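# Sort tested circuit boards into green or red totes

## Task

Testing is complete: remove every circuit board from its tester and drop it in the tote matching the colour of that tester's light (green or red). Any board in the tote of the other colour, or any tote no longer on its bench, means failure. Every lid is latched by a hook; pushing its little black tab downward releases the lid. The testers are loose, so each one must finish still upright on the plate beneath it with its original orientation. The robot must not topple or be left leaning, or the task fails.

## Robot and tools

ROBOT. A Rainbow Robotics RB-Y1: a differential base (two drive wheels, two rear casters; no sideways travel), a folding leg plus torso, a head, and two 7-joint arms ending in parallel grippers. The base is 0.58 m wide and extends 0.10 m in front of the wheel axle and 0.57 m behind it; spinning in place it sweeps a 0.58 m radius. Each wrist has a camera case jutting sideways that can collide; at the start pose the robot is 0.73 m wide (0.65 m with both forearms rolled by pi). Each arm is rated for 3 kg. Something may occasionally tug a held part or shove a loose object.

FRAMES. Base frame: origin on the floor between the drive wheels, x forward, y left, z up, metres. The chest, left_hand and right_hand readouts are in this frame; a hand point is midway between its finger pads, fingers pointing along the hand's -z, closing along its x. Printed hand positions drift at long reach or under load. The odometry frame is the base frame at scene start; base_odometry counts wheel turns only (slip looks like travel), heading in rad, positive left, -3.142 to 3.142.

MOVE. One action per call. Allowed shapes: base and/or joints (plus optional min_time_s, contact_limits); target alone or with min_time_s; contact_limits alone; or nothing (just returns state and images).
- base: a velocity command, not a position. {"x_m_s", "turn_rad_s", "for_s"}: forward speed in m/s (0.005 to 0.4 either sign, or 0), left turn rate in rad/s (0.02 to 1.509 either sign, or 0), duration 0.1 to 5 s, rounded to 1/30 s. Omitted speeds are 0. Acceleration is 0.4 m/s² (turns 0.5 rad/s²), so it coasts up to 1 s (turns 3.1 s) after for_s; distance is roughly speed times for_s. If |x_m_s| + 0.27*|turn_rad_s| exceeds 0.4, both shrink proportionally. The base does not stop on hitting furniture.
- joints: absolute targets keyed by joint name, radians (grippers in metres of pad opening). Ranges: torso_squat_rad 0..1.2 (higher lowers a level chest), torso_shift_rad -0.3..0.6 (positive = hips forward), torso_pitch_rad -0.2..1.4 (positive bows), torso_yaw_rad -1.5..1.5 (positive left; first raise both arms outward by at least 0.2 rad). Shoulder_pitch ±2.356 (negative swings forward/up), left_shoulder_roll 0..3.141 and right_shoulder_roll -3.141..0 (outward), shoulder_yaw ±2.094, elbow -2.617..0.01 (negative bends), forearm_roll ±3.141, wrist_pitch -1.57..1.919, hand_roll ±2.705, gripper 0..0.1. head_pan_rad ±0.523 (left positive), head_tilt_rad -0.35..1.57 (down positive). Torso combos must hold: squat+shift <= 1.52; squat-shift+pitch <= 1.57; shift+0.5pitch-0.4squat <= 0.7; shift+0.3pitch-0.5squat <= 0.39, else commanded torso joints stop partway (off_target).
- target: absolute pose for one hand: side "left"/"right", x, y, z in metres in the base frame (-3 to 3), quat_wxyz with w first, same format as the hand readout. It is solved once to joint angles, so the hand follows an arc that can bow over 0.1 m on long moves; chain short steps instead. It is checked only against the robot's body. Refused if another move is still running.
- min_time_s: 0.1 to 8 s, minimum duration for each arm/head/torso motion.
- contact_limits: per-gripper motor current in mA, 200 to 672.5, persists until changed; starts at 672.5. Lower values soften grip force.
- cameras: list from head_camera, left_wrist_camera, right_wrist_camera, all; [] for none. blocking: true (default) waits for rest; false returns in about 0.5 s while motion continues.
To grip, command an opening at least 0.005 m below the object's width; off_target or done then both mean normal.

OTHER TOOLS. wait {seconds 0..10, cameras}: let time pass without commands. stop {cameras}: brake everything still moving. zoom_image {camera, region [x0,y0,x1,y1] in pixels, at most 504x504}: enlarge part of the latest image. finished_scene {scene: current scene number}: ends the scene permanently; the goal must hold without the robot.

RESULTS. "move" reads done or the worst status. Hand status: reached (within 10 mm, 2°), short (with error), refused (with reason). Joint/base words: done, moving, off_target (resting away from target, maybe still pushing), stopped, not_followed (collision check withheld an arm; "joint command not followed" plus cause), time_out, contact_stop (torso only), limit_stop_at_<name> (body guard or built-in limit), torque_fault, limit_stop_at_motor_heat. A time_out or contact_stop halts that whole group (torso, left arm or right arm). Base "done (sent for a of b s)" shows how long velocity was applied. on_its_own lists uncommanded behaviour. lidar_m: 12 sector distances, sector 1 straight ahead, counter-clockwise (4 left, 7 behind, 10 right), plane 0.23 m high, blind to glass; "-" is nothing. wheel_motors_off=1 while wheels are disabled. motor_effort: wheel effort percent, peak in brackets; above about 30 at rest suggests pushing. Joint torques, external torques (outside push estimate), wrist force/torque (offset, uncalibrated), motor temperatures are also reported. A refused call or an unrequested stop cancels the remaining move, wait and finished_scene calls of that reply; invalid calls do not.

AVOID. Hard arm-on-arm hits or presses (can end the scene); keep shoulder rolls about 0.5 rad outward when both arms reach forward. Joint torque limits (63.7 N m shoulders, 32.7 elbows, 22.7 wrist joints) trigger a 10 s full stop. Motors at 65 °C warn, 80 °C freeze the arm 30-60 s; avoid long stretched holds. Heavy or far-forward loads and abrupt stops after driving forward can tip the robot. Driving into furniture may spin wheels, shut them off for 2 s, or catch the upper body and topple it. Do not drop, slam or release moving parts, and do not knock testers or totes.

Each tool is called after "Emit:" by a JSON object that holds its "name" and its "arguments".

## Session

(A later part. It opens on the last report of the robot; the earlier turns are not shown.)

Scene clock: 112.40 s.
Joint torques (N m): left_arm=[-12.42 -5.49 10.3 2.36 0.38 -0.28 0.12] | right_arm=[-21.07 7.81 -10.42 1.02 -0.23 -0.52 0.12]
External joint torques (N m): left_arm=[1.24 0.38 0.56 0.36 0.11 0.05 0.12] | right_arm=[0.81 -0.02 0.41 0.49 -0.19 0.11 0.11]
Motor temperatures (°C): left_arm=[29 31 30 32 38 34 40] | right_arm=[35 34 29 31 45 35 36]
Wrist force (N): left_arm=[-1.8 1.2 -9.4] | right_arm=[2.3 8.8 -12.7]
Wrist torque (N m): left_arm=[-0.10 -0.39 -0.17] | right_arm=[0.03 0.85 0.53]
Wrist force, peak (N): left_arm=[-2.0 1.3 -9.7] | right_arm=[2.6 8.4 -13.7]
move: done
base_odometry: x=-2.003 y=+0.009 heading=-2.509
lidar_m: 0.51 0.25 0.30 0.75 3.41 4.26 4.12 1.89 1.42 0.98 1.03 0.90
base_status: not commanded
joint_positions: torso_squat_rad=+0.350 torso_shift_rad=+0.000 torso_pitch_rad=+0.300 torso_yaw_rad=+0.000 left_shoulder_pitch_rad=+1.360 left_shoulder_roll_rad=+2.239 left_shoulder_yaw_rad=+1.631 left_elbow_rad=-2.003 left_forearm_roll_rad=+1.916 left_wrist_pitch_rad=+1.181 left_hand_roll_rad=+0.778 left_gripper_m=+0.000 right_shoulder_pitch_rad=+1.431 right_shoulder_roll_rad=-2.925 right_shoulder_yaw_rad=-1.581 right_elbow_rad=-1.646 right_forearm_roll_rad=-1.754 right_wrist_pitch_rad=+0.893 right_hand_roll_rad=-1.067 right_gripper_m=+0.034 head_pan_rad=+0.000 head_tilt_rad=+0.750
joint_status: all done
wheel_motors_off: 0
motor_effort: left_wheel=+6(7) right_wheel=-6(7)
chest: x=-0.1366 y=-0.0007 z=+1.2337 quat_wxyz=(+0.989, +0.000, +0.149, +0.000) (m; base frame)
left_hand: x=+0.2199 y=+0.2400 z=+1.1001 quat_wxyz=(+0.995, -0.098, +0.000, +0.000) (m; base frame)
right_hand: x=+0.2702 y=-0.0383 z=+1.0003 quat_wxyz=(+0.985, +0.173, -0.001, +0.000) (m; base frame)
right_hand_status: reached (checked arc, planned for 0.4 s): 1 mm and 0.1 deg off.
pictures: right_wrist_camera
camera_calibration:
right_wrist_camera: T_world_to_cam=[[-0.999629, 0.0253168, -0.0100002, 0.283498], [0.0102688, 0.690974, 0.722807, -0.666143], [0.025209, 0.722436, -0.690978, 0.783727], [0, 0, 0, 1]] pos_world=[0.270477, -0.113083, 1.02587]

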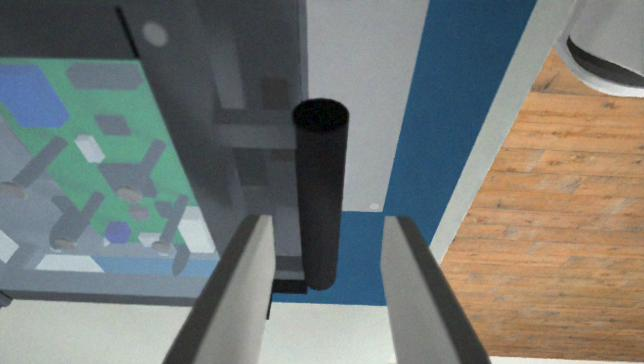

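Emit:
{"name": "move", "arguments": {"target": {"side": "right", "x": 0.273, "y": -0.038, "z": 0.962, "quat_wxyz": [0.985, 0.173, 0, 0]}, "cameras": ["right_wrist_camera"]}}

Emit:
{"name": "move", "arguments": {"joints": {"right_gripper_m": 0.008}, "cameras": ["right_wrist_camera"]}}

Emit:
{"name": "move", "arguments": {"target": {"side": "left", "x": 0.288, "y": 0.1, "z": 1.03, "quat_wxyz": [0.985, -0.173, 0, 0]}}}

Emit:
{"name": "zoom_image", "arguments": {"camera": "left_wrist_camera", "region": [240, 120, 480, 300]}}

Scene clock: 121.23 s.
Joint torques (N m): left_arm=[-12.38 -5.4 10.33 2.21 0.38 -0.25 0.07] | right_arm=[-21.05 7.54 -9.61 0.75 -0.08 -0.64 0.14]
External joint torques (N m): left_arm=[1.28 0.47 0.59 0.21 0.11 0.08 0.07] | right_arm=[1.07 -0.36 0.89 0.59 -0.02 -0.02 0.13]
Motor temperatures (°C): left_arm=[29 31 30 32 38 34 40] | right_arm=[35 34 29 31 45 35 36]
Wrist force (N): left_arm=[-1.9 1.4 -9.5] | right_arm=[2.1 9.0 -12.3]
Wrist torque (N m): left_arm=[-0.12 -0.41 -0.16] | right_arm=[0.02 0.83 0.51]
Wrist force, peak (N): left_arm=[-2.0 1.2 -9.7] | right_arm=[1.7 8.3 -14.2]
move: done
base_odometry: x=-2.003 y=+0.009 heading=-2.509
lidar_m: 0.51 0.25 0.30 0.76 3.41 4.27 4.12 1.90 1.42 0.98 1.03 0.89
base_status: not commanded
joint_positions: torso_squat_rad=+0.350 torso_shift_rad=+0.000 torso_pitch_rad=+0.300 torso_yaw_rad=+0.000 left_shoulder_pitch_rad=+1.360 left_shoulder_roll_rad=+2.239 left_shoulder_yaw_rad=+1.631 left_elbow_rad=-2.003 left_forearm_roll_rad=+1.916 left_wrist_pitch_rad=+1.181 left_hand_roll_rad=+0.778 left_gripper_m=+0.000 right_shoulder_pitch_rad=+1.495 right_shoulder_roll_rad=-2.984 right_shoulder_yaw_rad=-1.551 right_elbow_rad=-1.569 right_forearm_roll_rad=-1.720 right_wrist_pitch_rad=+0.835 right_hand_roll_rad=-1.031 right_gripper_m=+0.034 head_pan_rad=+0.000 head_tilt_rad=+0.750
joint_status: all done
wheel_motors_off: 0
motor_effort: left_wheel=+5(7) right_wheel=-5(6)
chest: x=-0.1366 y=-0.0007 z=+1.2337 quat_wxyz=(+0.989, +0.000, +0.149, +0.000) (m; base frame)
left_hand: x=+0.2199 y=+0.2399 z=+1.1001 quat_wxyz=(+0.995, -0.098, +0.000, +0.000) (m; base frame)
right_hand: x=+0.2730 y=-0.0381 z=+0.9622 quat_wxyz=(+0.985, +0.173, +0.000, +0.000) (m; base frame)
right_hand_status: reached (checked arc, planned for 0.3 s): 0 mm and 0.0 deg off.
pictures: right_wrist_camera
camera_calibration:
right_wrist_camera: T_world_to_cam=[[-0.999636, 0.02519, -0.00967865, 0.285628], [0.0104098, 0.690862, 0.722912, -0.638934], [0.0248967, 0.722548, -0.690872, 0.757161], [0, 0, 0, 1]] pos_world=[0.273324, -0.112865, 0.987759]

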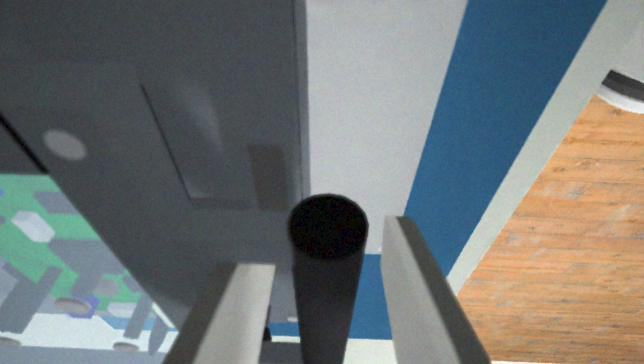

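Scene clock: 122.00 s.
Joint torques (N m): left_arm=[-12.35 -5.22 10.13 2.3 0.42 -0.28 0.09] | right_arm=[-20.71 7.6 -9.48 -0.54 -0.27 -0.12 0.18]
External joint torques (N m): left_arm=[1.3 0.65 0.39 0.3 0.15 0.05 0.09] | right_arm=[1.4 -0.3 1.02 -0.7 -0.22 0.5 0.18]
Motor temperatures (°C): left_arm=[29 31 30 32 38 34 40] | right_arm=[35 34 29 31 45 35 36]
Wrist force (N): left_arm=[-2.0 1.4 -9.4] | right_arm=[6.5 9.8 -17.2]
Wrist torque (N m): left_arm=[-0.13 -0.42 -0.16] | right_arm=[0.03 0.67 0.05]
Wrist force, peak (N): left_arm=[-1.8 1.2 -9.6] | right_arm=[7.4 9.2 -17.6]
move: off_target
base_odometry: x=-2.003 y=+0.009 heading=-2.509
lidar_m: 0.51 0.26 0.29 0.76 3.41 4.26 4.12 1.89 1.42 0.98 1.03 0.90
base_status: not commanded
joint_positions: torso_squat_rad=+0.350 torso_shift_rad=+0.000 torso_pitch_rad=+0.300 torso_yaw_rad=+0.000 left_shoulder_pitch_rad=+1.360 left_shoulder_roll_rad=+2.239 left_shoulder_yaw_rad=+1.631 left_elbow_rad=-2.003 left_forearm_roll_rad=+1.916 left_wrist_pitch_rad=+1.181 left_hand_roll_rad=+0.778 left_gripper_m=+0.000 right_shoulder_pitch_rad=+1.495 right_shoulder_roll_rad=-2.984 right_shoulder_yaw_rad=-1.551 right_elbow_rad=-1.569 right_forearm_roll_rad=-1.720 right_wrist_pitch_rad=+0.835 right_hand_roll_rad=-1.031 right_gripper_m=+0.014 head_pan_rad=+0.000 head_tilt_rad=+0.750
joint_status: right_gripper_m off_target (ended at +0.014, target +0.008)
wheel_motors_off: 0
motor_effort: left_wheel=+6(7) right_wheel=-5(6)
chest: x=-0.1366 y=-0.0007 z=+1.2337 quat_wxyz=(+0.989, +0.000, +0.149, +0.000) (m; base frame)
left_hand: x=+0.2199 y=+0.2399 z=+1.1001 quat_wxyz=(+0.995, -0.098, +0.000, +0.000) (m; base frame)
right_hand: x=+0.2732 y=-0.0381 z=+0.9622 quat_wxyz=(+0.985, +0.173, +0.000, +0.000) (m; base frame)
pictures: right_wrist_camera
camera_calibration:
right_wrist_camera: T_world_to_cam=[[-0.999625, 0.0254989, -0.00993977, 0.286054], [0.0104336, 0.690834, 0.722938, -0.638947], [0.0253008, 0.722563, -0.690841, 0.757049], [0, 0, 0, 1]] pos_world=[0.273459, -0.112903, 0.987763]

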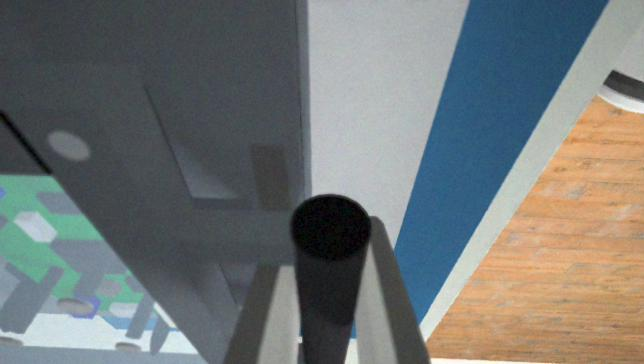

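Scene clock: 123.23 s.
Joint torques (N m): left_arm=[-17.61 -7 9.74 1.77 0.47 -0.54 0.32] | right_arm=[-20.06 8.1 -9.25 -0.51 -0.23 0.07 0.25]
External joint torques (N m): left_arm=[1.86 0.53 -0.67 0.8 0.1 0.04 0.32] | right_arm=[2.06 0.2 1.25 -0.67 -0.18 0.67 0.25]
Motor temperatures (°C): left_arm=[29 31 30 32 38 34 40] | right_arm=[35 34 29 31 45 35 36]
Wrist force (N): left_arm=[-1.9 2.4 -8.9] | right_arm=[4.7 10.0 -13.9]
Wrist torque (N m): left_arm=[-0.19 -0.40 -0.15] | right_arm=[0.01 0.68 0.03]
Wrist force, peak (N): left_arm=[-1.7 1.7 -9.9] | right_arm=[8.4 8.4 -20.6]
move: done
base_odometry: x=-2.003 y=+0.009 heading=-2.509
lidar_m: 0.51 0.25 0.32 0.77 3.42 4.27 4.12 1.89 1.42 0.98 1.03 0.90
base_status: not commanded
joint_positions: torso_squat_rad=+0.350 torso_shift_rad=+0.000 torso_pitch_rad=+0.300 torso_yaw_rad=+0.000 left_shoulder_pitch_rad=+1.430 left_shoulder_roll_rad=+2.748 left_shoulder_yaw_rad=+1.610 left_elbow_rad=-1.648 left_forearm_roll_rad=+1.883 left_wrist_pitch_rad=+0.961 left_hand_roll_rad=+0.865 left_gripper_m=+0.000 right_shoulder_pitch_rad=+1.495 right_shoulder_roll_rad=-2.984 right_shoulder_yaw_rad=-1.551 right_elbow_rad=-1.569 right_forearm_roll_rad=-1.720 right_wrist_pitch_rad=+0.835 right_hand_roll_rad=-1.031 right_gripper_m=+0.014 head_pan_rad=+0.000 head_tilt_rad=+0.750
joint_status: all done
wheel_motors_off: 0
motor_effort: left_wheel=+7(7) right_wheel=-5(7)
chest: x=-0.1366 y=-0.0007 z=+1.2337 quat_wxyz=(+0.989, +0.000, +0.149, +0.000) (m; base frame)
left_hand: x=+0.2876 y=+0.0999 z=+1.0304 quat_wxyz=(+0.985, -0.173, -0.001, +0.000) (m; base frame)
left_hand_status: reached (checked arc, planned for 0.8 s): 1 mm and 0.1 deg off.
right_hand: x=+0.2732 y=-0.0380 z=+0.9623 quat_wxyz=(+0.985, +0.173, -0.001, +0.000) (m; base frame)
pictures: head_camera, left_wrist_camera, right_wrist_camera
camera_calibration:
head_camera: T_world_to_cam=[[0.0348166, -0.998753, 0.0357884, -0.0513185], [-0.84626, -0.0485122, -0.530556, 0.763573], [0.531631, -0.0118142, -0.846894, 1.17014], [0, 0, 0, 1]] pos_world=[0.025888, -0.000387729, 1.39794]
left_wrist_camera: T_world_to_cam=[[0.999831, 0.0108396, -0.0148797, -0.274683], [0.0183466, -0.653335, 0.756846, -0.685588], [-0.00151756, -0.756991, -0.653423, 0.818333], [0, 0, 0, 1]] pos_world=[0.288457, 0.17453, 1.04952]
right_wrist_camera: T_world_to_cam=[[-0.999625, 0.0254412, -0.010091, 0.286227], [0.0102815, 0.690752, 0.723018, -0.639104], [0.0253649, 0.722644, -0.690755, 0.756964], [0, 0, 0, 1]] pos_world=[0.273491, -0.112835, 0.98785]

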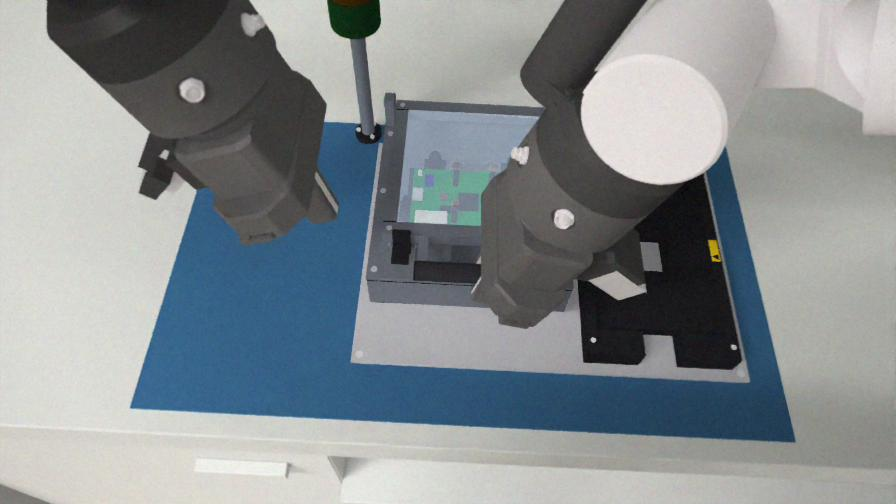

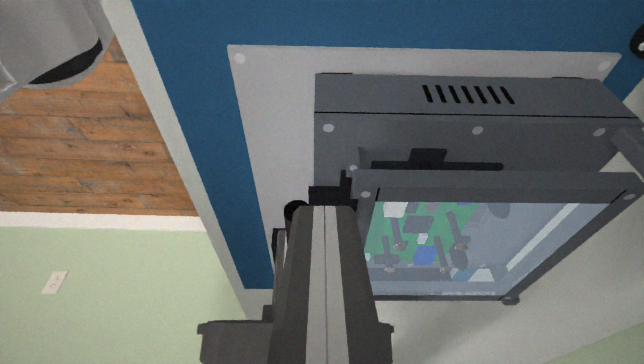

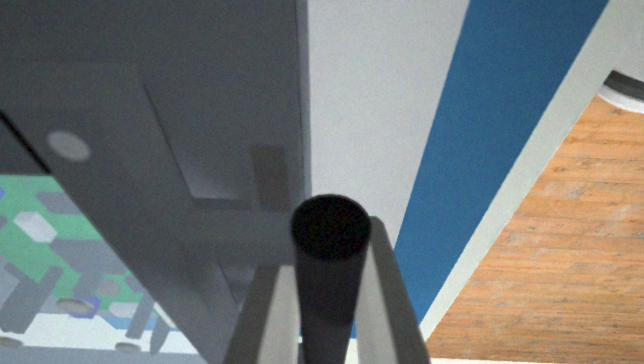

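Scaled by 2.100 from the camera's 644x364 image, which has a finer 920x520 frame.

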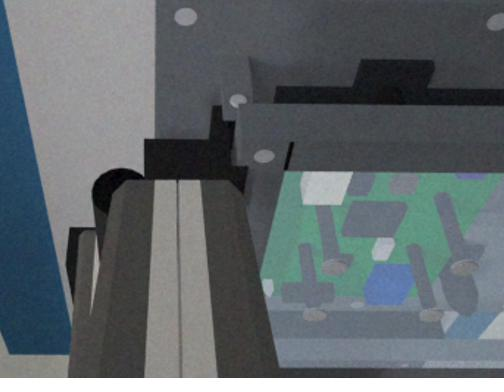

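Emit:
{"name": "move", "arguments": {"target": {"side": "right", "x": 0.273, "y": -0.038, "z": 0.959, "quat_wxyz": [0.985, 0.173, 0, 0]}, "cameras": []}}

Emit:
{"name": "move", "arguments": {"target": {"side": "left", "x": 0.293, "y": 0.061, "z": 0.988, "quat_wxyz": [0.985, -0.173, 0, 0]}, "cameras": ["left_wrist_camera"]}}

Emit:
{"name": "zoom_image", "arguments": {"camera": "left_wrist_camera", "region": [240, 100, 480, 280]}}

Scene clock: 133.57 s.
Joint torques (N m): left_arm=[-17.59 -7.03 9.61 1.71 0.51 -0.53 0.25] | right_arm=[-13.97 4.53 -5.05 1.12 1.01 -1.08 0.37]
External joint torques (N m): left_arm=[1.89 0.5 -0.8 0.73 0.13 0.05 0.25] | right_arm=[8.19 -3.38 5.44 0.97 1.06 -0.46 0.37]
Motor temperatures (°C): left_arm=[29 31 30 32 38 34 40] | right_arm=[35 34 29 31 45 35 36]
Wrist force (N): left_arm=[-1.7 2.3 -8.9] | right_arm=[-2.8 9.5 13.7]
Wrist torque (N m): left_arm=[-0.19 -0.38 -0.15] | right_arm=[0.04 0.74 0.05]
Wrist force, peak (N): left_arm=[-1.7 2.6 -9.4] | right_arm=[-9.3 11.3 25.4]
move: done
base_odometry: x=-2.003 y=+0.009 heading=-2.509
lidar_m: 0.50 0.25 0.31 0.76 3.41 4.26 4.11 1.89 1.43 0.98 1.03 0.89
base_status: not commanded
joint_positions: torso_squat_rad=+0.350 torso_shift_rad=+0.000 torso_pitch_rad=+0.299 torso_yaw_rad=+0.000 left_shoulder_pitch_rad=+1.430 left_shoulder_roll_rad=+2.748 left_shoulder_yaw_rad=+1.610 left_elbow_rad=-1.648 left_forearm_roll_rad=+1.883 left_wrist_pitch_rad=+0.961 left_hand_roll_rad=+0.865 left_gripper_m=+0.000 right_shoulder_pitch_rad=+1.499 right_shoulder_roll_rad=-2.988 right_shoulder_yaw_rad=-1.550 right_elbow_rad=-1.562 right_forearm_roll_rad=-1.719 right_wrist_pitch_rad=+0.831 right_hand_roll_rad=-1.028 right_gripper_m=+0.014 head_pan_rad=+0.000 head_tilt_rad=+0.750
joint_status: all done
wheel_motors_off: 0
motor_effort: left_wheel=+6(8) right_wheel=-3(6)
chest: x=-0.1372 y=-0.0008 z=+1.2337 quat_wxyz=(+0.989, +0.000, +0.149, +0.000) (m; base frame)
left_hand: x=+0.2873 y=+0.0998 z=+1.0308 quat_wxyz=(+0.985, -0.173, -0.002, +0.000) (m; base frame)
right_hand: x=+0.2736 y=-0.0378 z=+0.9607 quat_wxyz=(+0.985, +0.174, -0.002, +0.000) (m; base frame)
right_hand_status: reached (checked arc, planned for 0.1 s): 2 mm and 0.2 deg off.
pictures: none
No camera images: "cameras" was empty.

Scene clock: 134.43 s.
Joint torques (N m): left_arm=[-18.84 -6.65 9.53 1.41 0.52 -0.8 0.1] | right_arm=[-13.73 3.7 -4.61 1.4 1.2 -0.96 0.36]
External joint torques (N m): left_arm=[1.67 0.87 -0.65 0.86 0.18 -0.21 0.11] | right_arm=[8.43 -4.21 5.88 1.25 1.25 -0.34 0.36]
Motor temperatures (°C): left_arm=[29 31 30 32 38 34 40] | right_arm=[35 34 29 31 45 35 36]
Wrist force (N): left_arm=[-1.9 2.3 -9.1] | right_arm=[-4.2 10.8 14.6]
Wrist torque (N m): left_arm=[-0.20 -0.44 -0.18] | right_arm=[-0.02 0.77 0.02]
Wrist force, peak (N): left_arm=[-2.3 2.0 -10.2] | right_arm=[-6.7 8.3 21.9]
move: done
base_odometry: x=-2.003 y=+0.009 heading=-2.509
lidar_m: 0.51 0.25 0.31 0.75 3.42 4.26 4.11 1.90 1.42 0.98 1.02 0.90
base_status: not commanded
joint_positions: torso_squat_rad=+0.350 torso_shift_rad=+0.000 torso_pitch_rad=+0.299 torso_yaw_rad=+0.000 left_shoulder_pitch_rad=+1.470 left_shoulder_roll_rad=+2.918 left_shoulder_yaw_rad=+1.580 left_elbow_rad=-1.532 left_forearm_roll_rad=+1.822 left_wrist_pitch_rad=+0.896 left_hand_roll_rad=+0.909 left_gripper_m=+0.000 right_shoulder_pitch_rad=+1.499 right_shoulder_roll_rad=-2.988 right_shoulder_yaw_rad=-1.550 right_elbow_rad=-1.563 right_forearm_roll_rad=-1.719 right_wrist_pitch_rad=+0.831 right_hand_roll_rad=-1.028 right_gripper_m=+0.014 head_pan_rad=+0.000 head_tilt_rad=+0.750
joint_status: all done
wheel_motors_off: 0
motor_effort: left_wheel=+6(8) right_wheel=-3(4)
chest: x=-0.1372 y=-0.0008 z=+1.2337 quat_wxyz=(+0.989, +0.001, +0.149, +0.000) (m; base frame)
left_hand: x=+0.2925 y=+0.0610 z=+0.9884 quat_wxyz=(+0.985, -0.173, -0.001, +0.000) (m; base frame)
left_hand_status: reached (checked arc, planned for 0.5 s): 1 mm and 0.1 deg off.
right_hand: x=+0.2736 y=-0.0379 z=+0.9608 quat_wxyz=(+0.985, +0.174, -0.002, +0.000) (m; base frame)
pictures: left_wrist_camera
camera_calibration:
left_wrist_camera: T_world_to_cam=[[0.999824, 0.0106058, -0.0154581, -0.279208], [0.0186311, -0.653554, 0.756651, -0.679211], [-0.00207775, -0.756806, -0.653636, 0.761894], [0, 0, 0, 1]] pos_world=[0.293396, 0.135666, 1.00761]

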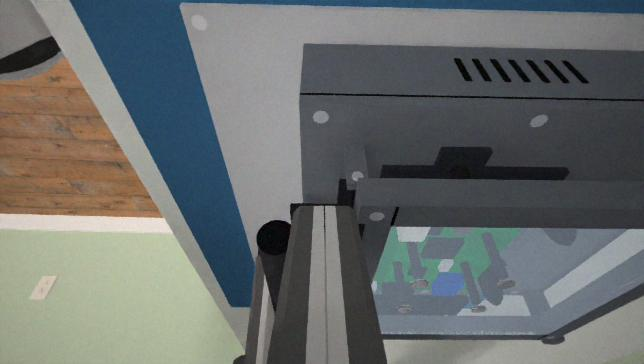

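Scaled by 2.100 from the camera's 644x364 image, which has a finer 920x520 frame.

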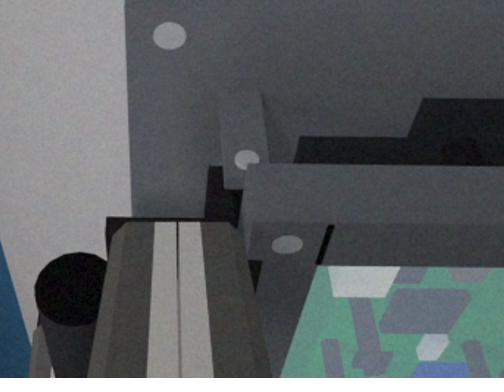

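Emit:
{"name": "move", "arguments": {"target": {"side": "left", "x": 0.293, "y": 0.061, "z": 0.973, "quat_wxyz": [0.985, -0.173, 0, 0]}, "cameras": []}}

Emit:
{"name": "move", "arguments": {"target": {"side": "left", "x": 0.293, "y": 0.059, "z": 0.963, "quat_wxyz": [0.985, -0.173, 0, 0]}, "cameras": ["left_wrist_camera"]}}

Emit:
{"name": "zoom_image", "arguments": {"camera": "left_wrist_camera", "region": [240, 100, 480, 280]}}

Scene clock: 145.30 s.
Joint torques (N m): left_arm=[2.05 11.78 -5.11 -3.23 0.65 -1.23 0.17] | right_arm=[-19.35 4.2 -9.49 -2.53 -1.07 -0.65 0.44]
External joint torques (N m): left_arm=[22.67 19.34 -15.2 -3.7 0.31 -0.63 0.17] | right_arm=[2.8 -3.72 0.99 -2.7 -1.02 -0.03 0.43]
Motor temperatures (°C): left_arm=[29 31 30 32 38 34 40] | right_arm=[35 34 29 31 45 35 36]
Wrist force (N): left_arm=[-4.6 4.8 65.0] | right_arm=[7.6 5.4 -11.0]
Wrist torque (N m): left_arm=[-0.06 -0.81 -0.20] | right_arm=[-0.04 0.71 0.01]
Wrist force, peak (N): left_arm=[-24.8 -6.8 155.2] | right_arm=[29.2 -2.9 -47.5]
move: done
base_odometry: x=-2.003 y=+0.009 heading=-2.509
lidar_m: 0.51 0.25 0.31 0.76 3.42 4.26 4.12 1.88 1.43 0.98 1.03 0.90
base_status: not commanded
joint_positions: torso_squat_rad=+0.350 torso_shift_rad=-0.001 torso_pitch_rad=+0.298 torso_yaw_rad=+0.000 left_shoulder_pitch_rad=+1.490 left_shoulder_roll_rad=+2.934 left_shoulder_yaw_rad=+1.573 left_elbow_rad=-1.506 left_forearm_roll_rad=+1.810 left_wrist_pitch_rad=+0.874 left_hand_roll_rad=+0.895 left_gripper_m=+0.000 right_shoulder_pitch_rad=+1.500 right_shoulder_roll_rad=-2.988 right_shoulder_yaw_rad=-1.549 right_elbow_rad=-1.562 right_forearm_roll_rad=-1.718 right_wrist_pitch_rad=+0.831 right_hand_roll_rad=-1.028 right_gripper_m=+0.014 head_pan_rad=+0.000 head_tilt_rad=+0.750
joint_status: all done
wheel_motors_off: 0
motor_effort: left_wheel=+11(19) right_wheel=-9(26)
chest: x=-0.1378 y=-0.0005 z=+1.2338 quat_wxyz=(+0.989, +0.000, +0.148, +0.000) (m; base frame)
left_hand: x=+0.2956 y=+0.0621 z=+0.9781 quat_wxyz=(+0.985, -0.174, -0.006, +0.001) (m; base frame)
left_hand_status: reached (checked arc, planned for 0.2 s): 6 mm and 0.7 deg off.
right_hand: x=+0.2732 y=-0.0381 z=+0.9605 quat_wxyz=(+0.985, +0.173, -0.002, +0.000) (m; base frame)
pictures: none
No camera images: "cameras" was empty.

Scene clock: 146.17 s.
Joint torques (N m): left_arm=[28.65 33.41 -22.93 4.72 -6.43 -11.2 0.01] | right_arm=[-29.28 4.33 -19.39 -13.06 -6.82 1.3 0.3]
External joint torques (N m): left_arm=[49.43 40.97 -32.97 4.26 -6.75 -10.59 0.02] | right_arm=[-7.11 -3.63 -8.94 -13.25 -6.77 1.91 0.29]
Motor temperatures (°C): left_arm=[29 31 30 32 38 34 40] | right_arm=[35 34 29 31 45 35 36]
Wrist force (N): left_arm=[-63.0 11.7 195.8] | right_arm=[41.8 -5.3 -70.5]
Wrist torque (N m): left_arm=[0.15 0.02 -0.17] | right_arm=[0.00 0.62 0.10]
Wrist force, peak (N): left_arm=[-67.4 13.6 195.8] | right_arm=[49.2 -11.2 -85.5]
move: short
base_odometry: x=-2.003 y=+0.009 heading=-2.509
lidar_m: 0.51 0.26 0.32 0.75 3.42 4.26 4.11 1.89 1.42 0.98 1.03 0.90
base_status: not commanded
joint_positions: torso_squat_rad=+0.351 torso_shift_rad=-0.002 torso_pitch_rad=+0.295 torso_yaw_rad=+0.002 left_shoulder_pitch_rad=+1.499 left_shoulder_roll_rad=+2.954 left_shoulder_yaw_rad=+1.571 left_elbow_rad=-1.481 left_forearm_roll_rad=+1.805 left_wrist_pitch_rad=+0.863 left_hand_roll_rad=+0.887 left_gripper_m=+0.000 right_shoulder_pitch_rad=+1.503 right_shoulder_roll_rad=-2.988 right_shoulder_yaw_rad=-1.546 right_elbow_rad=-1.559 right_forearm_roll_rad=-1.717 right_wrist_pitch_rad=+0.831 right_hand_roll_rad=-1.028 right_gripper_m=+0.014 head_pan_rad=+0.000 head_tilt_rad=+0.750
joint_status: all done
wheel_motors_off: 0
motor_effort: left_wheel=+27(30) right_wheel=-15(17)
chest: x=-0.1394 y=+0.0001 z=+1.2340 quat_wxyz=(+0.989, +0.000, +0.147, +0.001) (m; base frame)
left_hand: x=+0.2978 y=+0.0604 z=+0.9735 quat_wxyz=(+0.984, -0.176, -0.010, +0.001) (m; base frame)
left_hand_status: short (checked arc, planned for 0.2 s): 12 mm and 1.2 deg off.
right_hand: x=+0.2726 y=-0.0388 z=+0.9601 quat_wxyz=(+0.985, +0.171, -0.003, -0.001) (m; base frame)
pictures: left_wrist_camera
camera_calibration:
left_wrist_camera: T_world_to_cam=[[0.999868, 0.016197, 0.00156261, -0.301603], [0.00932919, -0.649275, 0.760497, -0.669592], [0.0133323, -0.760382, -0.64934, 0.743132], [0, 0, 0, 1]] pos_world=[0.297902, 0.135199, 0.992239]

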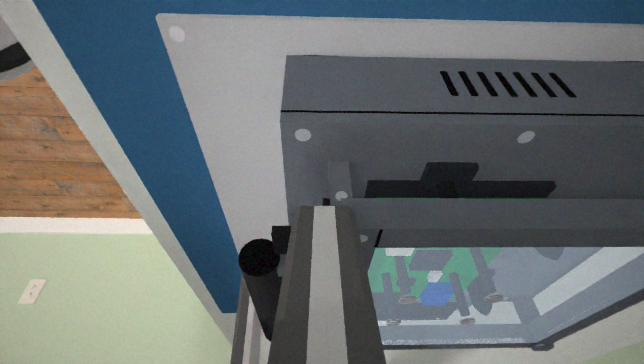

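Scaled by 2.100 from the camera's 644x364 image, which has a finer 920x520 frame.

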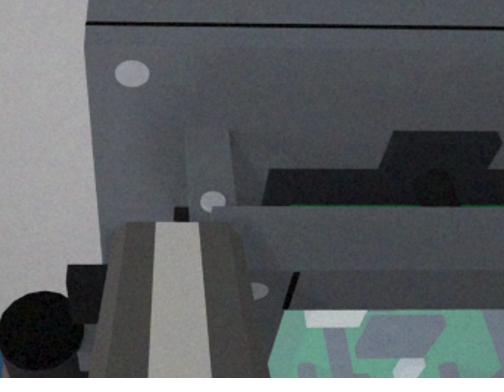

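Emit:
{"name": "move", "arguments": {"target": {"side": "left", "x": 0.29, "y": 0.065, "z": 0.99, "quat_wxyz": [0.985, -0.173, 0, 0]}, "cameras": ["left_wrist_camera"]}}

Emit:
{"name": "zoom_image", "arguments": {"camera": "left_wrist_camera", "region": [240, 100, 480, 280]}}

Scene clock: 153.33 s.
Joint torques (N m): left_arm=[-18.13 -5.75 8.91 0.31 0.28 -0.9 0.24] | right_arm=[-14.75 3.67 -5.13 1.28 1.18 -1.28 0.36]
External joint torques (N m): left_arm=[2.35 1.79 -1.26 -0.23 -0.07 -0.32 0.25] | right_arm=[7.4 -4.23 5.35 1.13 1.23 -0.66 0.35]
Motor temperatures (°C): left_arm=[30 32 30 32 38 35 40] | right_arm=[36 33 29 32 46 35 36]
Wrist force (N): left_arm=[-1.9 2.9 -9.1] | right_arm=[-5.0 11.7 16.1]
Wrist torque (N m): left_arm=[-0.26 -0.45 -0.20] | right_arm=[-0.01 0.81 -0.06]
Wrist force, peak (N): left_arm=[-63.4 11.9 195.8] | right_arm=[41.9 -5.6 -71.6]
move: done
base_odometry: x=-2.003 y=+0.009 heading=-2.510
lidar_m: 0.51 0.25 0.30 0.75 3.42 4.27 4.11 1.89 1.43 0.97 1.03 0.90
base_status: not commanded
joint_positions: torso_squat_rad=+0.350 torso_shift_rad=+0.000 torso_pitch_rad=+0.299 torso_yaw_rad=+0.000 left_shoulder_pitch_rad=+1.473 left_shoulder_roll_rad=+2.912 left_shoulder_yaw_rad=+1.582 left_elbow_rad=-1.532 left_forearm_roll_rad=+1.828 left_wrist_pitch_rad=+0.901 left_hand_roll_rad=+0.899 left_gripper_m=+0.000 right_shoulder_pitch_rad=+1.499 right_shoulder_roll_rad=-2.988 right_shoulder_yaw_rad=-1.550 right_elbow_rad=-1.562 right_forearm_roll_rad=-1.719 right_wrist_pitch_rad=+0.832 right_hand_roll_rad=-1.028 right_gripper_m=+0.014 head_pan_rad=+0.000 head_tilt_rad=+0.750
joint_status: all done
wheel_motors_off: 0
motor_effort: left_wheel=+5(29) right_wheel=-3(14)
chest: x=-0.1373 y=-0.0008 z=+1.2338 quat_wxyz=(+0.989, +0.000, +0.149, +0.000) (m; base frame)
left_hand: x=+0.2916 y=+0.0635 z=+0.9884 quat_wxyz=(+0.985, -0.173, +0.002, +0.000) (m; base frame)
left_hand_status: reached (checked arc, planned for 0.3 s): 3 mm and 0.2 deg off.
right_hand: x=+0.2735 y=-0.0379 z=+0.9608 quat_wxyz=(+0.985, +0.174, -0.002, +0.000) (m; base frame)
pictures: left_wrist_camera
camera_calibration:
left_wrist_camera: T_world_to_cam=[[0.999757, 0.00870938, -0.0202667, -0.273377], [0.0210271, -0.653965, 0.756233, -0.677819], [-0.00666738, -0.756475, -0.653989, 0.765372], [0, 0, 0, 1]] pos_world=[0.292666, 0.138096, 1.00759]

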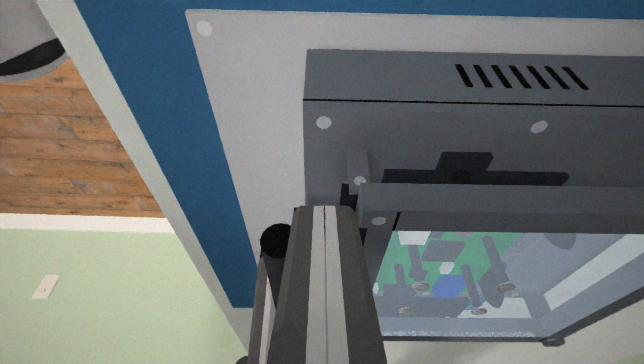

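Scaled by 2.100 from the camera's 644x364 image, which has a finer 920x520 frame.

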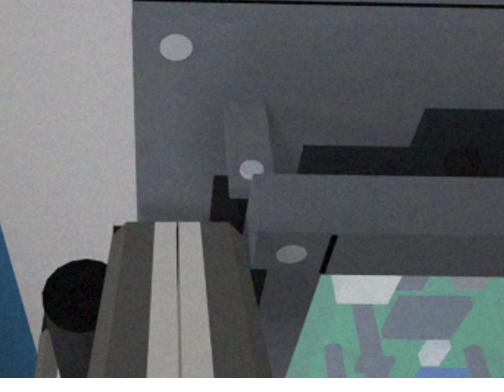

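Emit:
{"name": "move", "arguments": {"target": {"side": "left", "x": 0.283, "y": 0.061, "z": 0.985, "quat_wxyz": [0.985, -0.173, 0, 0]}, "cameras": []}}

Emit:
{"name": "move", "arguments": {"target": {"side": "left", "x": 0.283, "y": 0.06, "z": 0.973, "quat_wxyz": [0.985, -0.173, 0, 0]}, "cameras": ["left_wrist_camera", "right_wrist_camera"]}}

Emit:
{"name": "zoom_image", "arguments": {"camera": "left_wrist_camera", "region": [240, 100, 480, 280]}}

Scene clock: 170.43 s.
Joint torques (N m): left_arm=[-18.87 -7.71 9.48 0.27 0.44 -0.79 0.1] | right_arm=[-14.76 3.85 -5.2 1.42 1.23 -1.23 0.32]
External joint torques (N m): left_arm=[1.3 -0.28 -0.7 -0.16 0.11 -0.19 0.1] | right_arm=[7.39 -4.05 5.28 1.27 1.28 -0.61 0.32]
Motor temperatures (°C): left_arm=[30 32 30 32 38 34 40] | right_arm=[36 33 29 32 45 35 36]
Wrist force (N): left_arm=[-1.9 2.9 -8.9] | right_arm=[-6.0 10.4 17.3]
Wrist torque (N m): left_arm=[-0.27 -0.43 -0.18] | right_arm=[-0.04 0.79 -0.08]
Wrist force, peak (N): left_arm=[-2.0 4.2 -9.0] | right_arm=[-6.5 9.5 19.8]
move: done
base_odometry: x=-2.003 y=+0.009 heading=-2.510
lidar_m: 0.51 0.25 0.31 0.75 3.42 4.27 4.12 1.89 1.42 0.98 1.03 0.89
base_status: not commanded
joint_positions: torso_squat_rad=+0.350 torso_shift_rad=+0.000 torso_pitch_rad=+0.299 torso_yaw_rad=+0.000 left_shoulder_pitch_rad=+1.474 left_shoulder_roll_rad=+2.905 left_shoulder_yaw_rad=+1.569 left_elbow_rad=-1.576 left_forearm_roll_rad=+1.802 left_wrist_pitch_rad=+0.878 left_hand_roll_rad=+0.939 left_gripper_m=+0.000 right_shoulder_pitch_rad=+1.499 right_shoulder_roll_rad=-2.988 right_shoulder_yaw_rad=-1.550 right_elbow_rad=-1.562 right_forearm_roll_rad=-1.719 right_wrist_pitch_rad=+0.832 right_hand_roll_rad=-1.028 right_gripper_m=+0.014 head_pan_rad=+0.000 head_tilt_rad=+0.750
joint_status: all done
wheel_motors_off: 0
motor_effort: left_wheel=+6(8) right_wheel=-1(3)
chest: x=-0.1373 y=-0.0008 z=+1.2338 quat_wxyz=(+0.989, +0.000, +0.149, +0.000) (m; base frame)
left_hand: x=+0.2829 y=+0.0608 z=+0.9852 quat_wxyz=(+0.985, -0.174, +0.001, -0.001) (m; base frame)
left_hand_status: reached (checked arc, planned for 0.2 s): 0 mm and 0.2 deg off.
right_hand: x=+0.2735 y=-0.0380 z=+0.9608 quat_wxyz=(+0.985, +0.174, -0.002, +0.000) (m; base frame)
pictures: none
No camera images: "cameras" was empty.

Scene clock: 170.97 s.
Joint torques (N m): left_arm=[-18.56 -6.26 9.31 1 0.48 -0.72 0.26] | right_arm=[-14.59 3.85 -5.1 1.38 1.3 -1.38 0.4]
External joint torques (N m): left_arm=[1.63 1.17 -0.77 0.69 0.16 -0.12 0.27] | right_arm=[7.57 -4.05 5.38 1.23 1.35 -0.76 0.4]
Motor temperatures (°C): left_arm=[30 31 30 32 38 34 40] | right_arm=[36 33 29 32 45 35 36]
Wrist force (N): left_arm=[-1.5 2.7 -5.4] | right_arm=[-5.2 9.6 16.7]
Wrist torque (N m): left_arm=[-0.33 -0.47 -0.18] | right_arm=[-0.04 0.81 -0.05]
Wrist force, peak (N): left_arm=[-2.6 3.5 -9.3] | right_arm=[-8.6 10.2 21.5]
move: done
base_odometry: x=-2.003 y=+0.009 heading=-2.510
lidar_m: 0.51 0.25 0.31 0.76 3.42 4.26 4.11 1.89 1.42 0.98 1.03 0.89
base_status: not commanded
joint_positions: torso_squat_rad=+0.350 torso_shift_rad=+0.000 torso_pitch_rad=+0.299 torso_yaw_rad=+0.000 left_shoulder_pitch_rad=+1.492 left_shoulder_roll_rad=+2.922 left_shoulder_yaw_rad=+1.558 left_elbow_rad=-1.561 left_forearm_roll_rad=+1.785 left_wrist_pitch_rad=+0.857 left_hand_roll_rad=+0.940 left_gripper_m=+0.000 right_shoulder_pitch_rad=+1.499 right_shoulder_roll_rad=-2.988 right_shoulder_yaw_rad=-1.550 right_elbow_rad=-1.563 right_forearm_roll_rad=-1.719 right_wrist_pitch_rad=+0.832 right_hand_roll_rad=-1.028 right_gripper_m=+0.014 head_pan_rad=+0.000 head_tilt_rad=+0.750
joint_status: all done
wheel_motors_off: 0
motor_effort: left_wheel=+5(6) right_wheel=-1(3)
chest: x=-0.1372 y=-0.0008 z=+1.2337 quat_wxyz=(+0.989, +0.000, +0.149, +0.000) (m; base frame)
left_hand: x=+0.2827 y=+0.0601 z=+0.9735 quat_wxyz=(+0.985, -0.173, +0.000, +0.000) (m; base frame)
left_hand_status: reached (checked arc, planned for 0.2 s): 1 mm and 0.0 deg off.
right_hand: x=+0.2735 y=-0.0379 z=+0.9608 quat_wxyz=(+0.985, +0.174, -0.002, +0.000) (m; base frame)
pictures: left_wrist_camera, right_wrist_camera
camera_calibration:
left_wrist_camera: T_world_to_cam=[[0.999812, 0.00981787, -0.0166912, -0.268347], [0.0190492, -0.653572, 0.756624, -0.668394], [-0.00348043, -0.756801, -0.653637, 0.751828], [0, 0, 0, 1]] pos_world=[0.283646, 0.134775, 0.992667]
right_wrist_camera: T_world_to_cam=[[-0.999598, 0.0255466, -0.012274, 0.288621], [0.0087528, 0.690148, 0.723615, -0.63823], [0.0269568, 0.723217, -0.690095, 0.754784], [0, 0, 0, 1]] pos_world=[0.273745, -0.112772, 0.986247]

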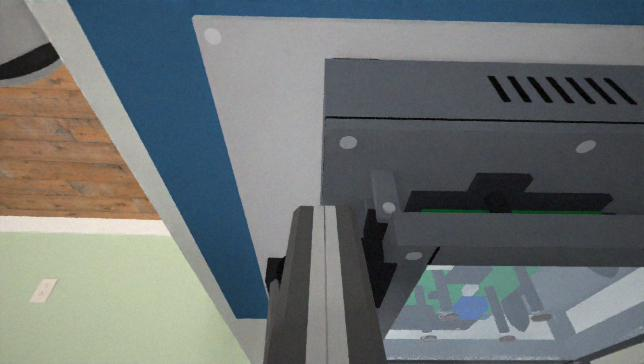

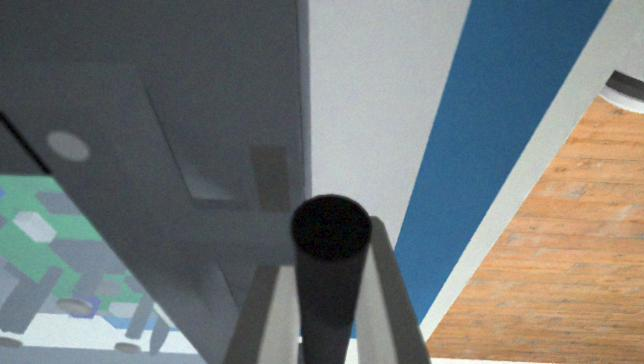

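Scaled by 2.100 from the camera's 644x364 image, which has a finer 920x520 frame.

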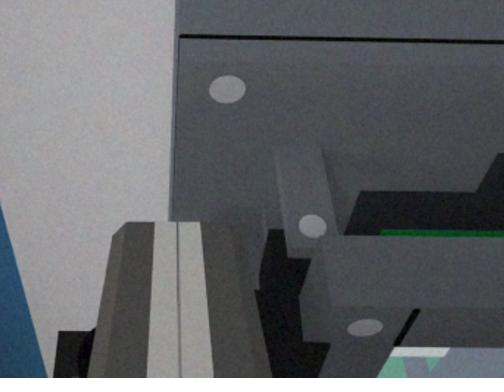

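Emit:
{"name": "move", "arguments": {"target": {"side": "left", "x": 0.283, "y": 0.06, "z": 0.966, "quat_wxyz": [0.985, -0.173, 0, 0]}, "cameras": ["left_wrist_camera"]}}

Emit:
{"name": "zoom_image", "arguments": {"camera": "left_wrist_camera", "region": [240, 100, 480, 280]}}

Scene clock: 176.30 s.
Joint torques (N m): left_arm=[-9.25 0.16 2.96 2.64 -1.4 -2.22 0.11] | right_arm=[-14.64 2.75 -5.86 -0.63 0.36 -1.17 0.39]
External joint torques (N m): left_arm=[11 7.6 -7.08 2.37 -1.72 -1.62 0.11] | right_arm=[7.52 -5.16 4.63 -0.8 0.41 -0.55 0.39]
Motor temperatures (°C): left_arm=[30 31 30 32 38 34 40] | right_arm=[36 33 29 32 45 35 36]
Wrist force (N): left_arm=[-16.9 3.9 39.2] | right_arm=[0.5 8.4 11.4]
Wrist torque (N m): left_arm=[-0.59 -0.37 -0.27] | right_arm=[-0.10 0.87 -0.08]
Wrist force, peak (N): left_arm=[-23.2 4.0 61.5] | right_arm=[-5.1 10.6 16.6]
move: done
base_odometry: x=-2.003 y=+0.009 heading=-2.509
lidar_m: 0.51 0.25 0.30 0.75 3.42 4.27 4.10 1.89 1.42 0.98 1.03 0.90
base_status: not commanded
joint_positions: torso_squat_rad=+0.350 torso_shift_rad=-0.001 torso_pitch_rad=+0.298 torso_yaw_rad=+0.000 left_shoulder_pitch_rad=+1.501 left_shoulder_roll_rad=+2.932 left_shoulder_yaw_rad=+1.555 left_elbow_rad=-1.548 left_forearm_roll_rad=+1.779 left_wrist_pitch_rad=+0.846 left_hand_roll_rad=+0.934 left_gripper_m=+0.000 right_shoulder_pitch_rad=+1.499 right_shoulder_roll_rad=-2.988 right_shoulder_yaw_rad=-1.550 right_elbow_rad=-1.562 right_forearm_roll_rad=-1.719 right_wrist_pitch_rad=+0.831 right_hand_roll_rad=-1.028 right_gripper_m=+0.014 head_pan_rad=+0.000 head_tilt_rad=+0.750
joint_status: all done
wheel_motors_off: 0
motor_effort: left_wheel=+11(12) right_wheel=-1(6)
chest: x=-0.1379 y=-0.0007 z=+1.2338 quat_wxyz=(+0.989, +0.000, +0.148, +0.000) (m; base frame)
left_hand: x=+0.2836 y=+0.0600 z=+0.9684 quat_wxyz=(+0.985, -0.174, -0.002, +0.000) (m; base frame)
left_hand_status: reached (checked arc, planned for 0.1 s): 2 mm and 0.3 deg off.
right_hand: x=+0.2735 y=-0.0380 z=+0.9613 quat_wxyz=(+0.985, +0.173, -0.002, +0.000) (m; base frame)
pictures: left_wrist_camera
camera_calibration:
left_wrist_camera: T_world_to_cam=[[0.99986, 0.0108685, -0.0127027, -0.273274], [0.0167176, -0.652584, 0.757532, -0.664911], [-0.0000563186, -0.757639, -0.652674, 0.746577], [0, 0, 0, 1]] pos_world=[0.284394, 0.134696, 0.987492]

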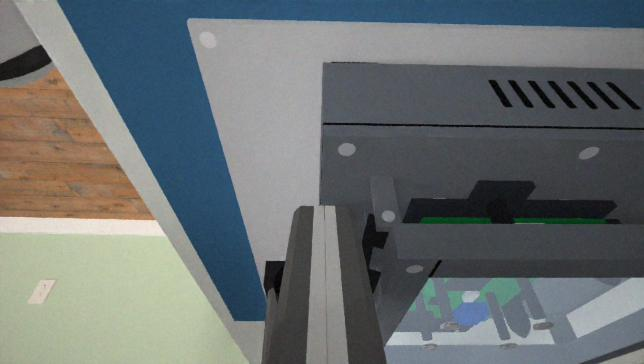

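Scaled by 2.100 from the camera's 644x364 image, which has a finer 920x520 frame.

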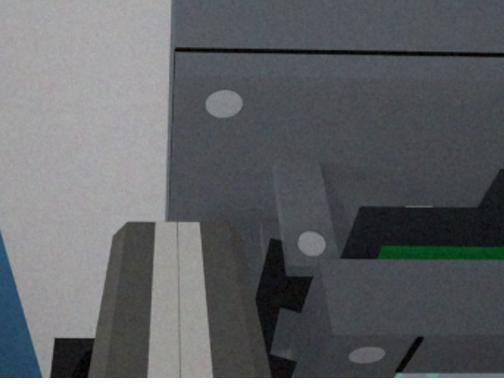

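Emit:
{"name": "move", "arguments": {"target": {"side": "left", "x": 0.283, "y": 0.06, "z": 0.962, "quat_wxyz": [0.985, -0.173, 0, 0]}, "cameras": ["left_wrist_camera"]}}

Emit:
{"name": "zoom_image", "arguments": {"camera": "left_wrist_camera", "region": [240, 100, 480, 280]}}

Scene clock: 182.37 s.
Joint torques (N m): left_arm=[0.27 7.48 -4.08 5.93 -3.96 -5.16 0.18] | right_arm=[-14.81 0.75 -5.99 -3.32 -1.01 -0.87 0.27]
External joint torques (N m): left_arm=[20.59 14.94 -14.1 5.67 -4.27 -4.55 0.18] | right_arm=[7.37 -7.18 4.5 -3.51 -0.97 -0.25 0.27]
Motor temperatures (°C): left_arm=[30 31 30 32 38 34 40] | right_arm=[36 33 29 32 45 35 36]
Wrist force (N): left_arm=[-37.2 5.4 91.9] | right_arm=[7.7 5.5 9.2]
Wrist torque (N m): left_arm=[-0.89 -0.09 -0.39] | right_arm=[-0.12 0.89 -0.08]
Wrist force, peak (N): left_arm=[-41.5 7.0 101.5] | right_arm=[15.0 3.1 4.0]
move: done
base_odometry: x=-2.003 y=+0.009 heading=-2.509
lidar_m: 0.52 0.25 0.32 0.75 3.40 4.26 4.11 1.89 1.43 0.98 1.04 0.90
base_status: not commanded
joint_positions: torso_squat_rad=+0.350 torso_shift_rad=-0.002 torso_pitch_rad=+0.296 torso_yaw_rad=+0.000 left_shoulder_pitch_rad=+1.507 left_shoulder_roll_rad=+2.939 left_shoulder_yaw_rad=+1.554 left_elbow_rad=-1.536 left_forearm_roll_rad=+1.779 left_wrist_pitch_rad=+0.842 left_hand_roll_rad=+0.927 left_gripper_m=+0.000 right_shoulder_pitch_rad=+1.499 right_shoulder_roll_rad=-2.987 right_shoulder_yaw_rad=-1.549 right_elbow_rad=-1.561 right_forearm_roll_rad=-1.718 right_wrist_pitch_rad=+0.831 right_hand_roll_rad=-1.028 right_gripper_m=+0.014 head_pan_rad=+0.000 head_tilt_rad=+0.750
joint_status: all done
wheel_motors_off: 0
motor_effort: left_wheel=+14(17) right_wheel=-3(6)
chest: x=-0.1388 y=-0.0005 z=+1.2339 quat_wxyz=(+0.989, +0.000, +0.148, +0.000) (m; base frame)
left_hand: x=+0.2845 y=+0.0599 z=+0.9663 quat_wxyz=(+0.985, -0.174, -0.004, +0.000) (m; base frame)
left_hand_status: reached (checked arc, planned for 0.1 s): 5 mm and 0.5 deg off.
right_hand: x=+0.2735 y=-0.0381 z=+0.9620 quat_wxyz=(+0.985, +0.173, -0.004, +0.000) (m; base frame)
pictures: left_wrist_camera
camera_calibration:
left_wrist_camera: T_world_to_cam=[[0.999889, 0.0113542, -0.00961714, -0.277224], [0.0146937, -0.651556, 0.758458, -0.663843], [0.00234556, -0.758516, -0.65165, 0.743472], [0, 0, 0, 1]] pos_world=[0.285204, 0.134552, 0.985316]

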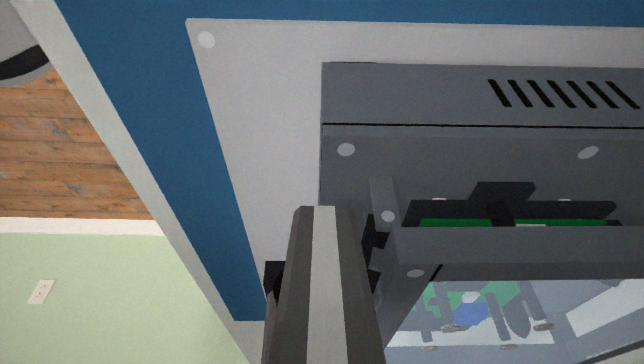

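Scaled by 2.100 from the camera's 644x364 image, which has a finer 920x520 frame.

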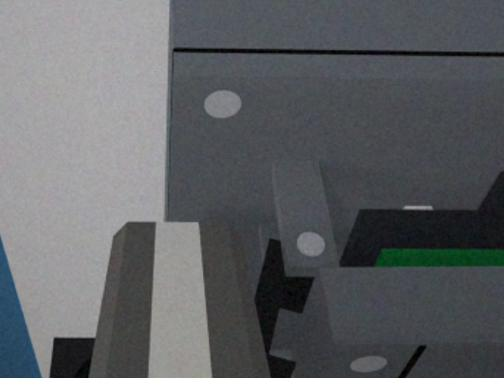

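Emit:
{"name": "move", "arguments": {"target": {"side": "right", "x": 0.275, "y": -0.038, "z": 0.985, "quat_wxyz": [0.985, 0.173, 0, 0]}, "cameras": ["left_wrist_camera", "right_wrist_camera"]}}

Scene clock: 186.77 s.
Joint torques (N m): left_arm=[1.29 7.46 -5.3 6.66 -4.59 -5.38 0.23] | right_arm=[-21.09 5.97 -11.76 -2.32 -0.86 -1.27 0.54]
External joint torques (N m): left_arm=[21.61 14.91 -15.33 6.4 -4.91 -4.77 0.23] | right_arm=[1.14 -2 -1.08 -2.77 -0.8 -0.66 0.54]
Motor temperatures (°C): left_arm=[30 31 30 32 38 34 40] | right_arm=[36 33 29 32 45 35 36]
Wrist force (N): left_arm=[-39.8 3.8 95.3] | right_arm=[7.5 3.4 -16.5]
Wrist torque (N m): left_arm=[-1.02 -0.04 -0.45] | right_arm=[-0.17 1.12 -0.08]
Wrist force, peak (N): left_arm=[-42.2 3.4 102.3] | right_arm=[9.5 4.5 -19.5]
move: done
base_odometry: x=-2.003 y=+0.009 heading=-2.509
lidar_m: 0.51 0.26 0.31 0.76 3.41 4.25 4.12 1.89 1.42 0.98 1.03 0.90
base_status: not commanded
joint_positions: torso_squat_rad=+0.350 torso_shift_rad=-0.002 torso_pitch_rad=+0.296 torso_yaw_rad=+0.001 left_shoulder_pitch_rad=+1.507 left_shoulder_roll_rad=+2.939 left_shoulder_yaw_rad=+1.555 left_elbow_rad=-1.536 left_forearm_roll_rad=+1.779 left_wrist_pitch_rad=+0.842 left_hand_roll_rad=+0.927 left_gripper_m=+0.000 right_shoulder_pitch_rad=+1.462 right_shoulder_roll_rad=-2.959 right_shoulder_yaw_rad=-1.572 right_elbow_rad=-1.582 right_forearm_roll_rad=-1.757 right_wrist_pitch_rad=+0.877 right_hand_roll_rad=-1.025 right_gripper_m=+0.014 head_pan_rad=+0.000 head_tilt_rad=+0.750
joint_status: all done
wheel_motors_off: 0
motor_effort: left_wheel=+16(18) right_wheel=-4(6)
chest: x=-0.1386 y=-0.0004 z=+1.2339 quat_wxyz=(+0.989, +0.000, +0.148, +0.000) (m; base frame)
left_hand: x=+0.2846 y=+0.0598 z=+0.9664 quat_wxyz=(+0.985, -0.175, -0.004, +0.000) (m; base frame)
right_hand: x=+0.2755 y=-0.0384 z=+0.9849 quat_wxyz=(+0.985, +0.173, +0.000, -0.001) (m; base frame)
right_hand_status: reached (checked arc, planned for 0.2 s): 1 mm and 0.1 deg off.
pictures: left_wrist_camera, right_wrist_camera
camera_calibration:
left_wrist_camera: T_world_to_cam=[[0.999889, 0.011304, -0.00967253, -0.277235], [0.0147022, -0.65129, 0.758686, -0.664175], [0.00227658, -0.758745, -0.651384, 0.743272], [0, 0, 0, 1]] pos_world=[0.285277, 0.134517, 0.985375]
right_wrist_camera: T_world_to_cam=[[-0.999617, 0.0260268, -0.00937822, 0.28813], [0.0112285, 0.691513, 0.722277, -0.654674], [0.0252837, 0.721895, -0.69154, 0.773574], [0, 0, 0, 1]] pos_world=[0.275812, -0.113223, 1.01052]

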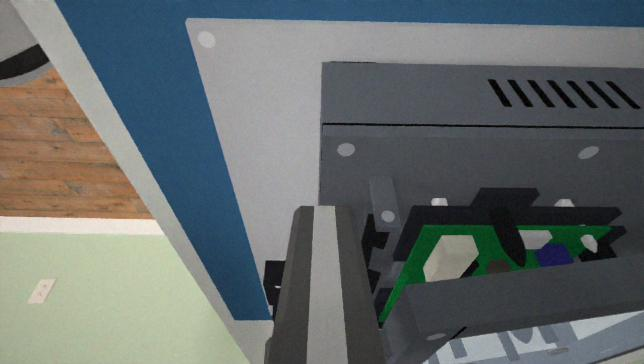

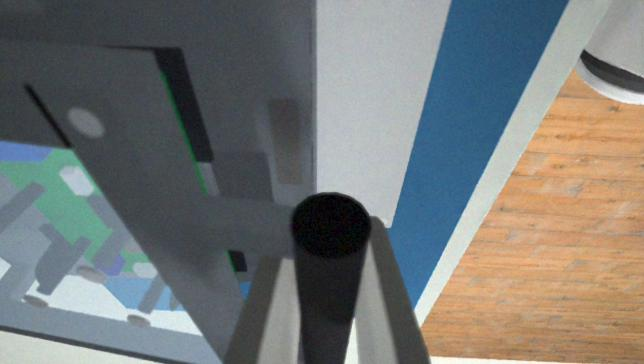

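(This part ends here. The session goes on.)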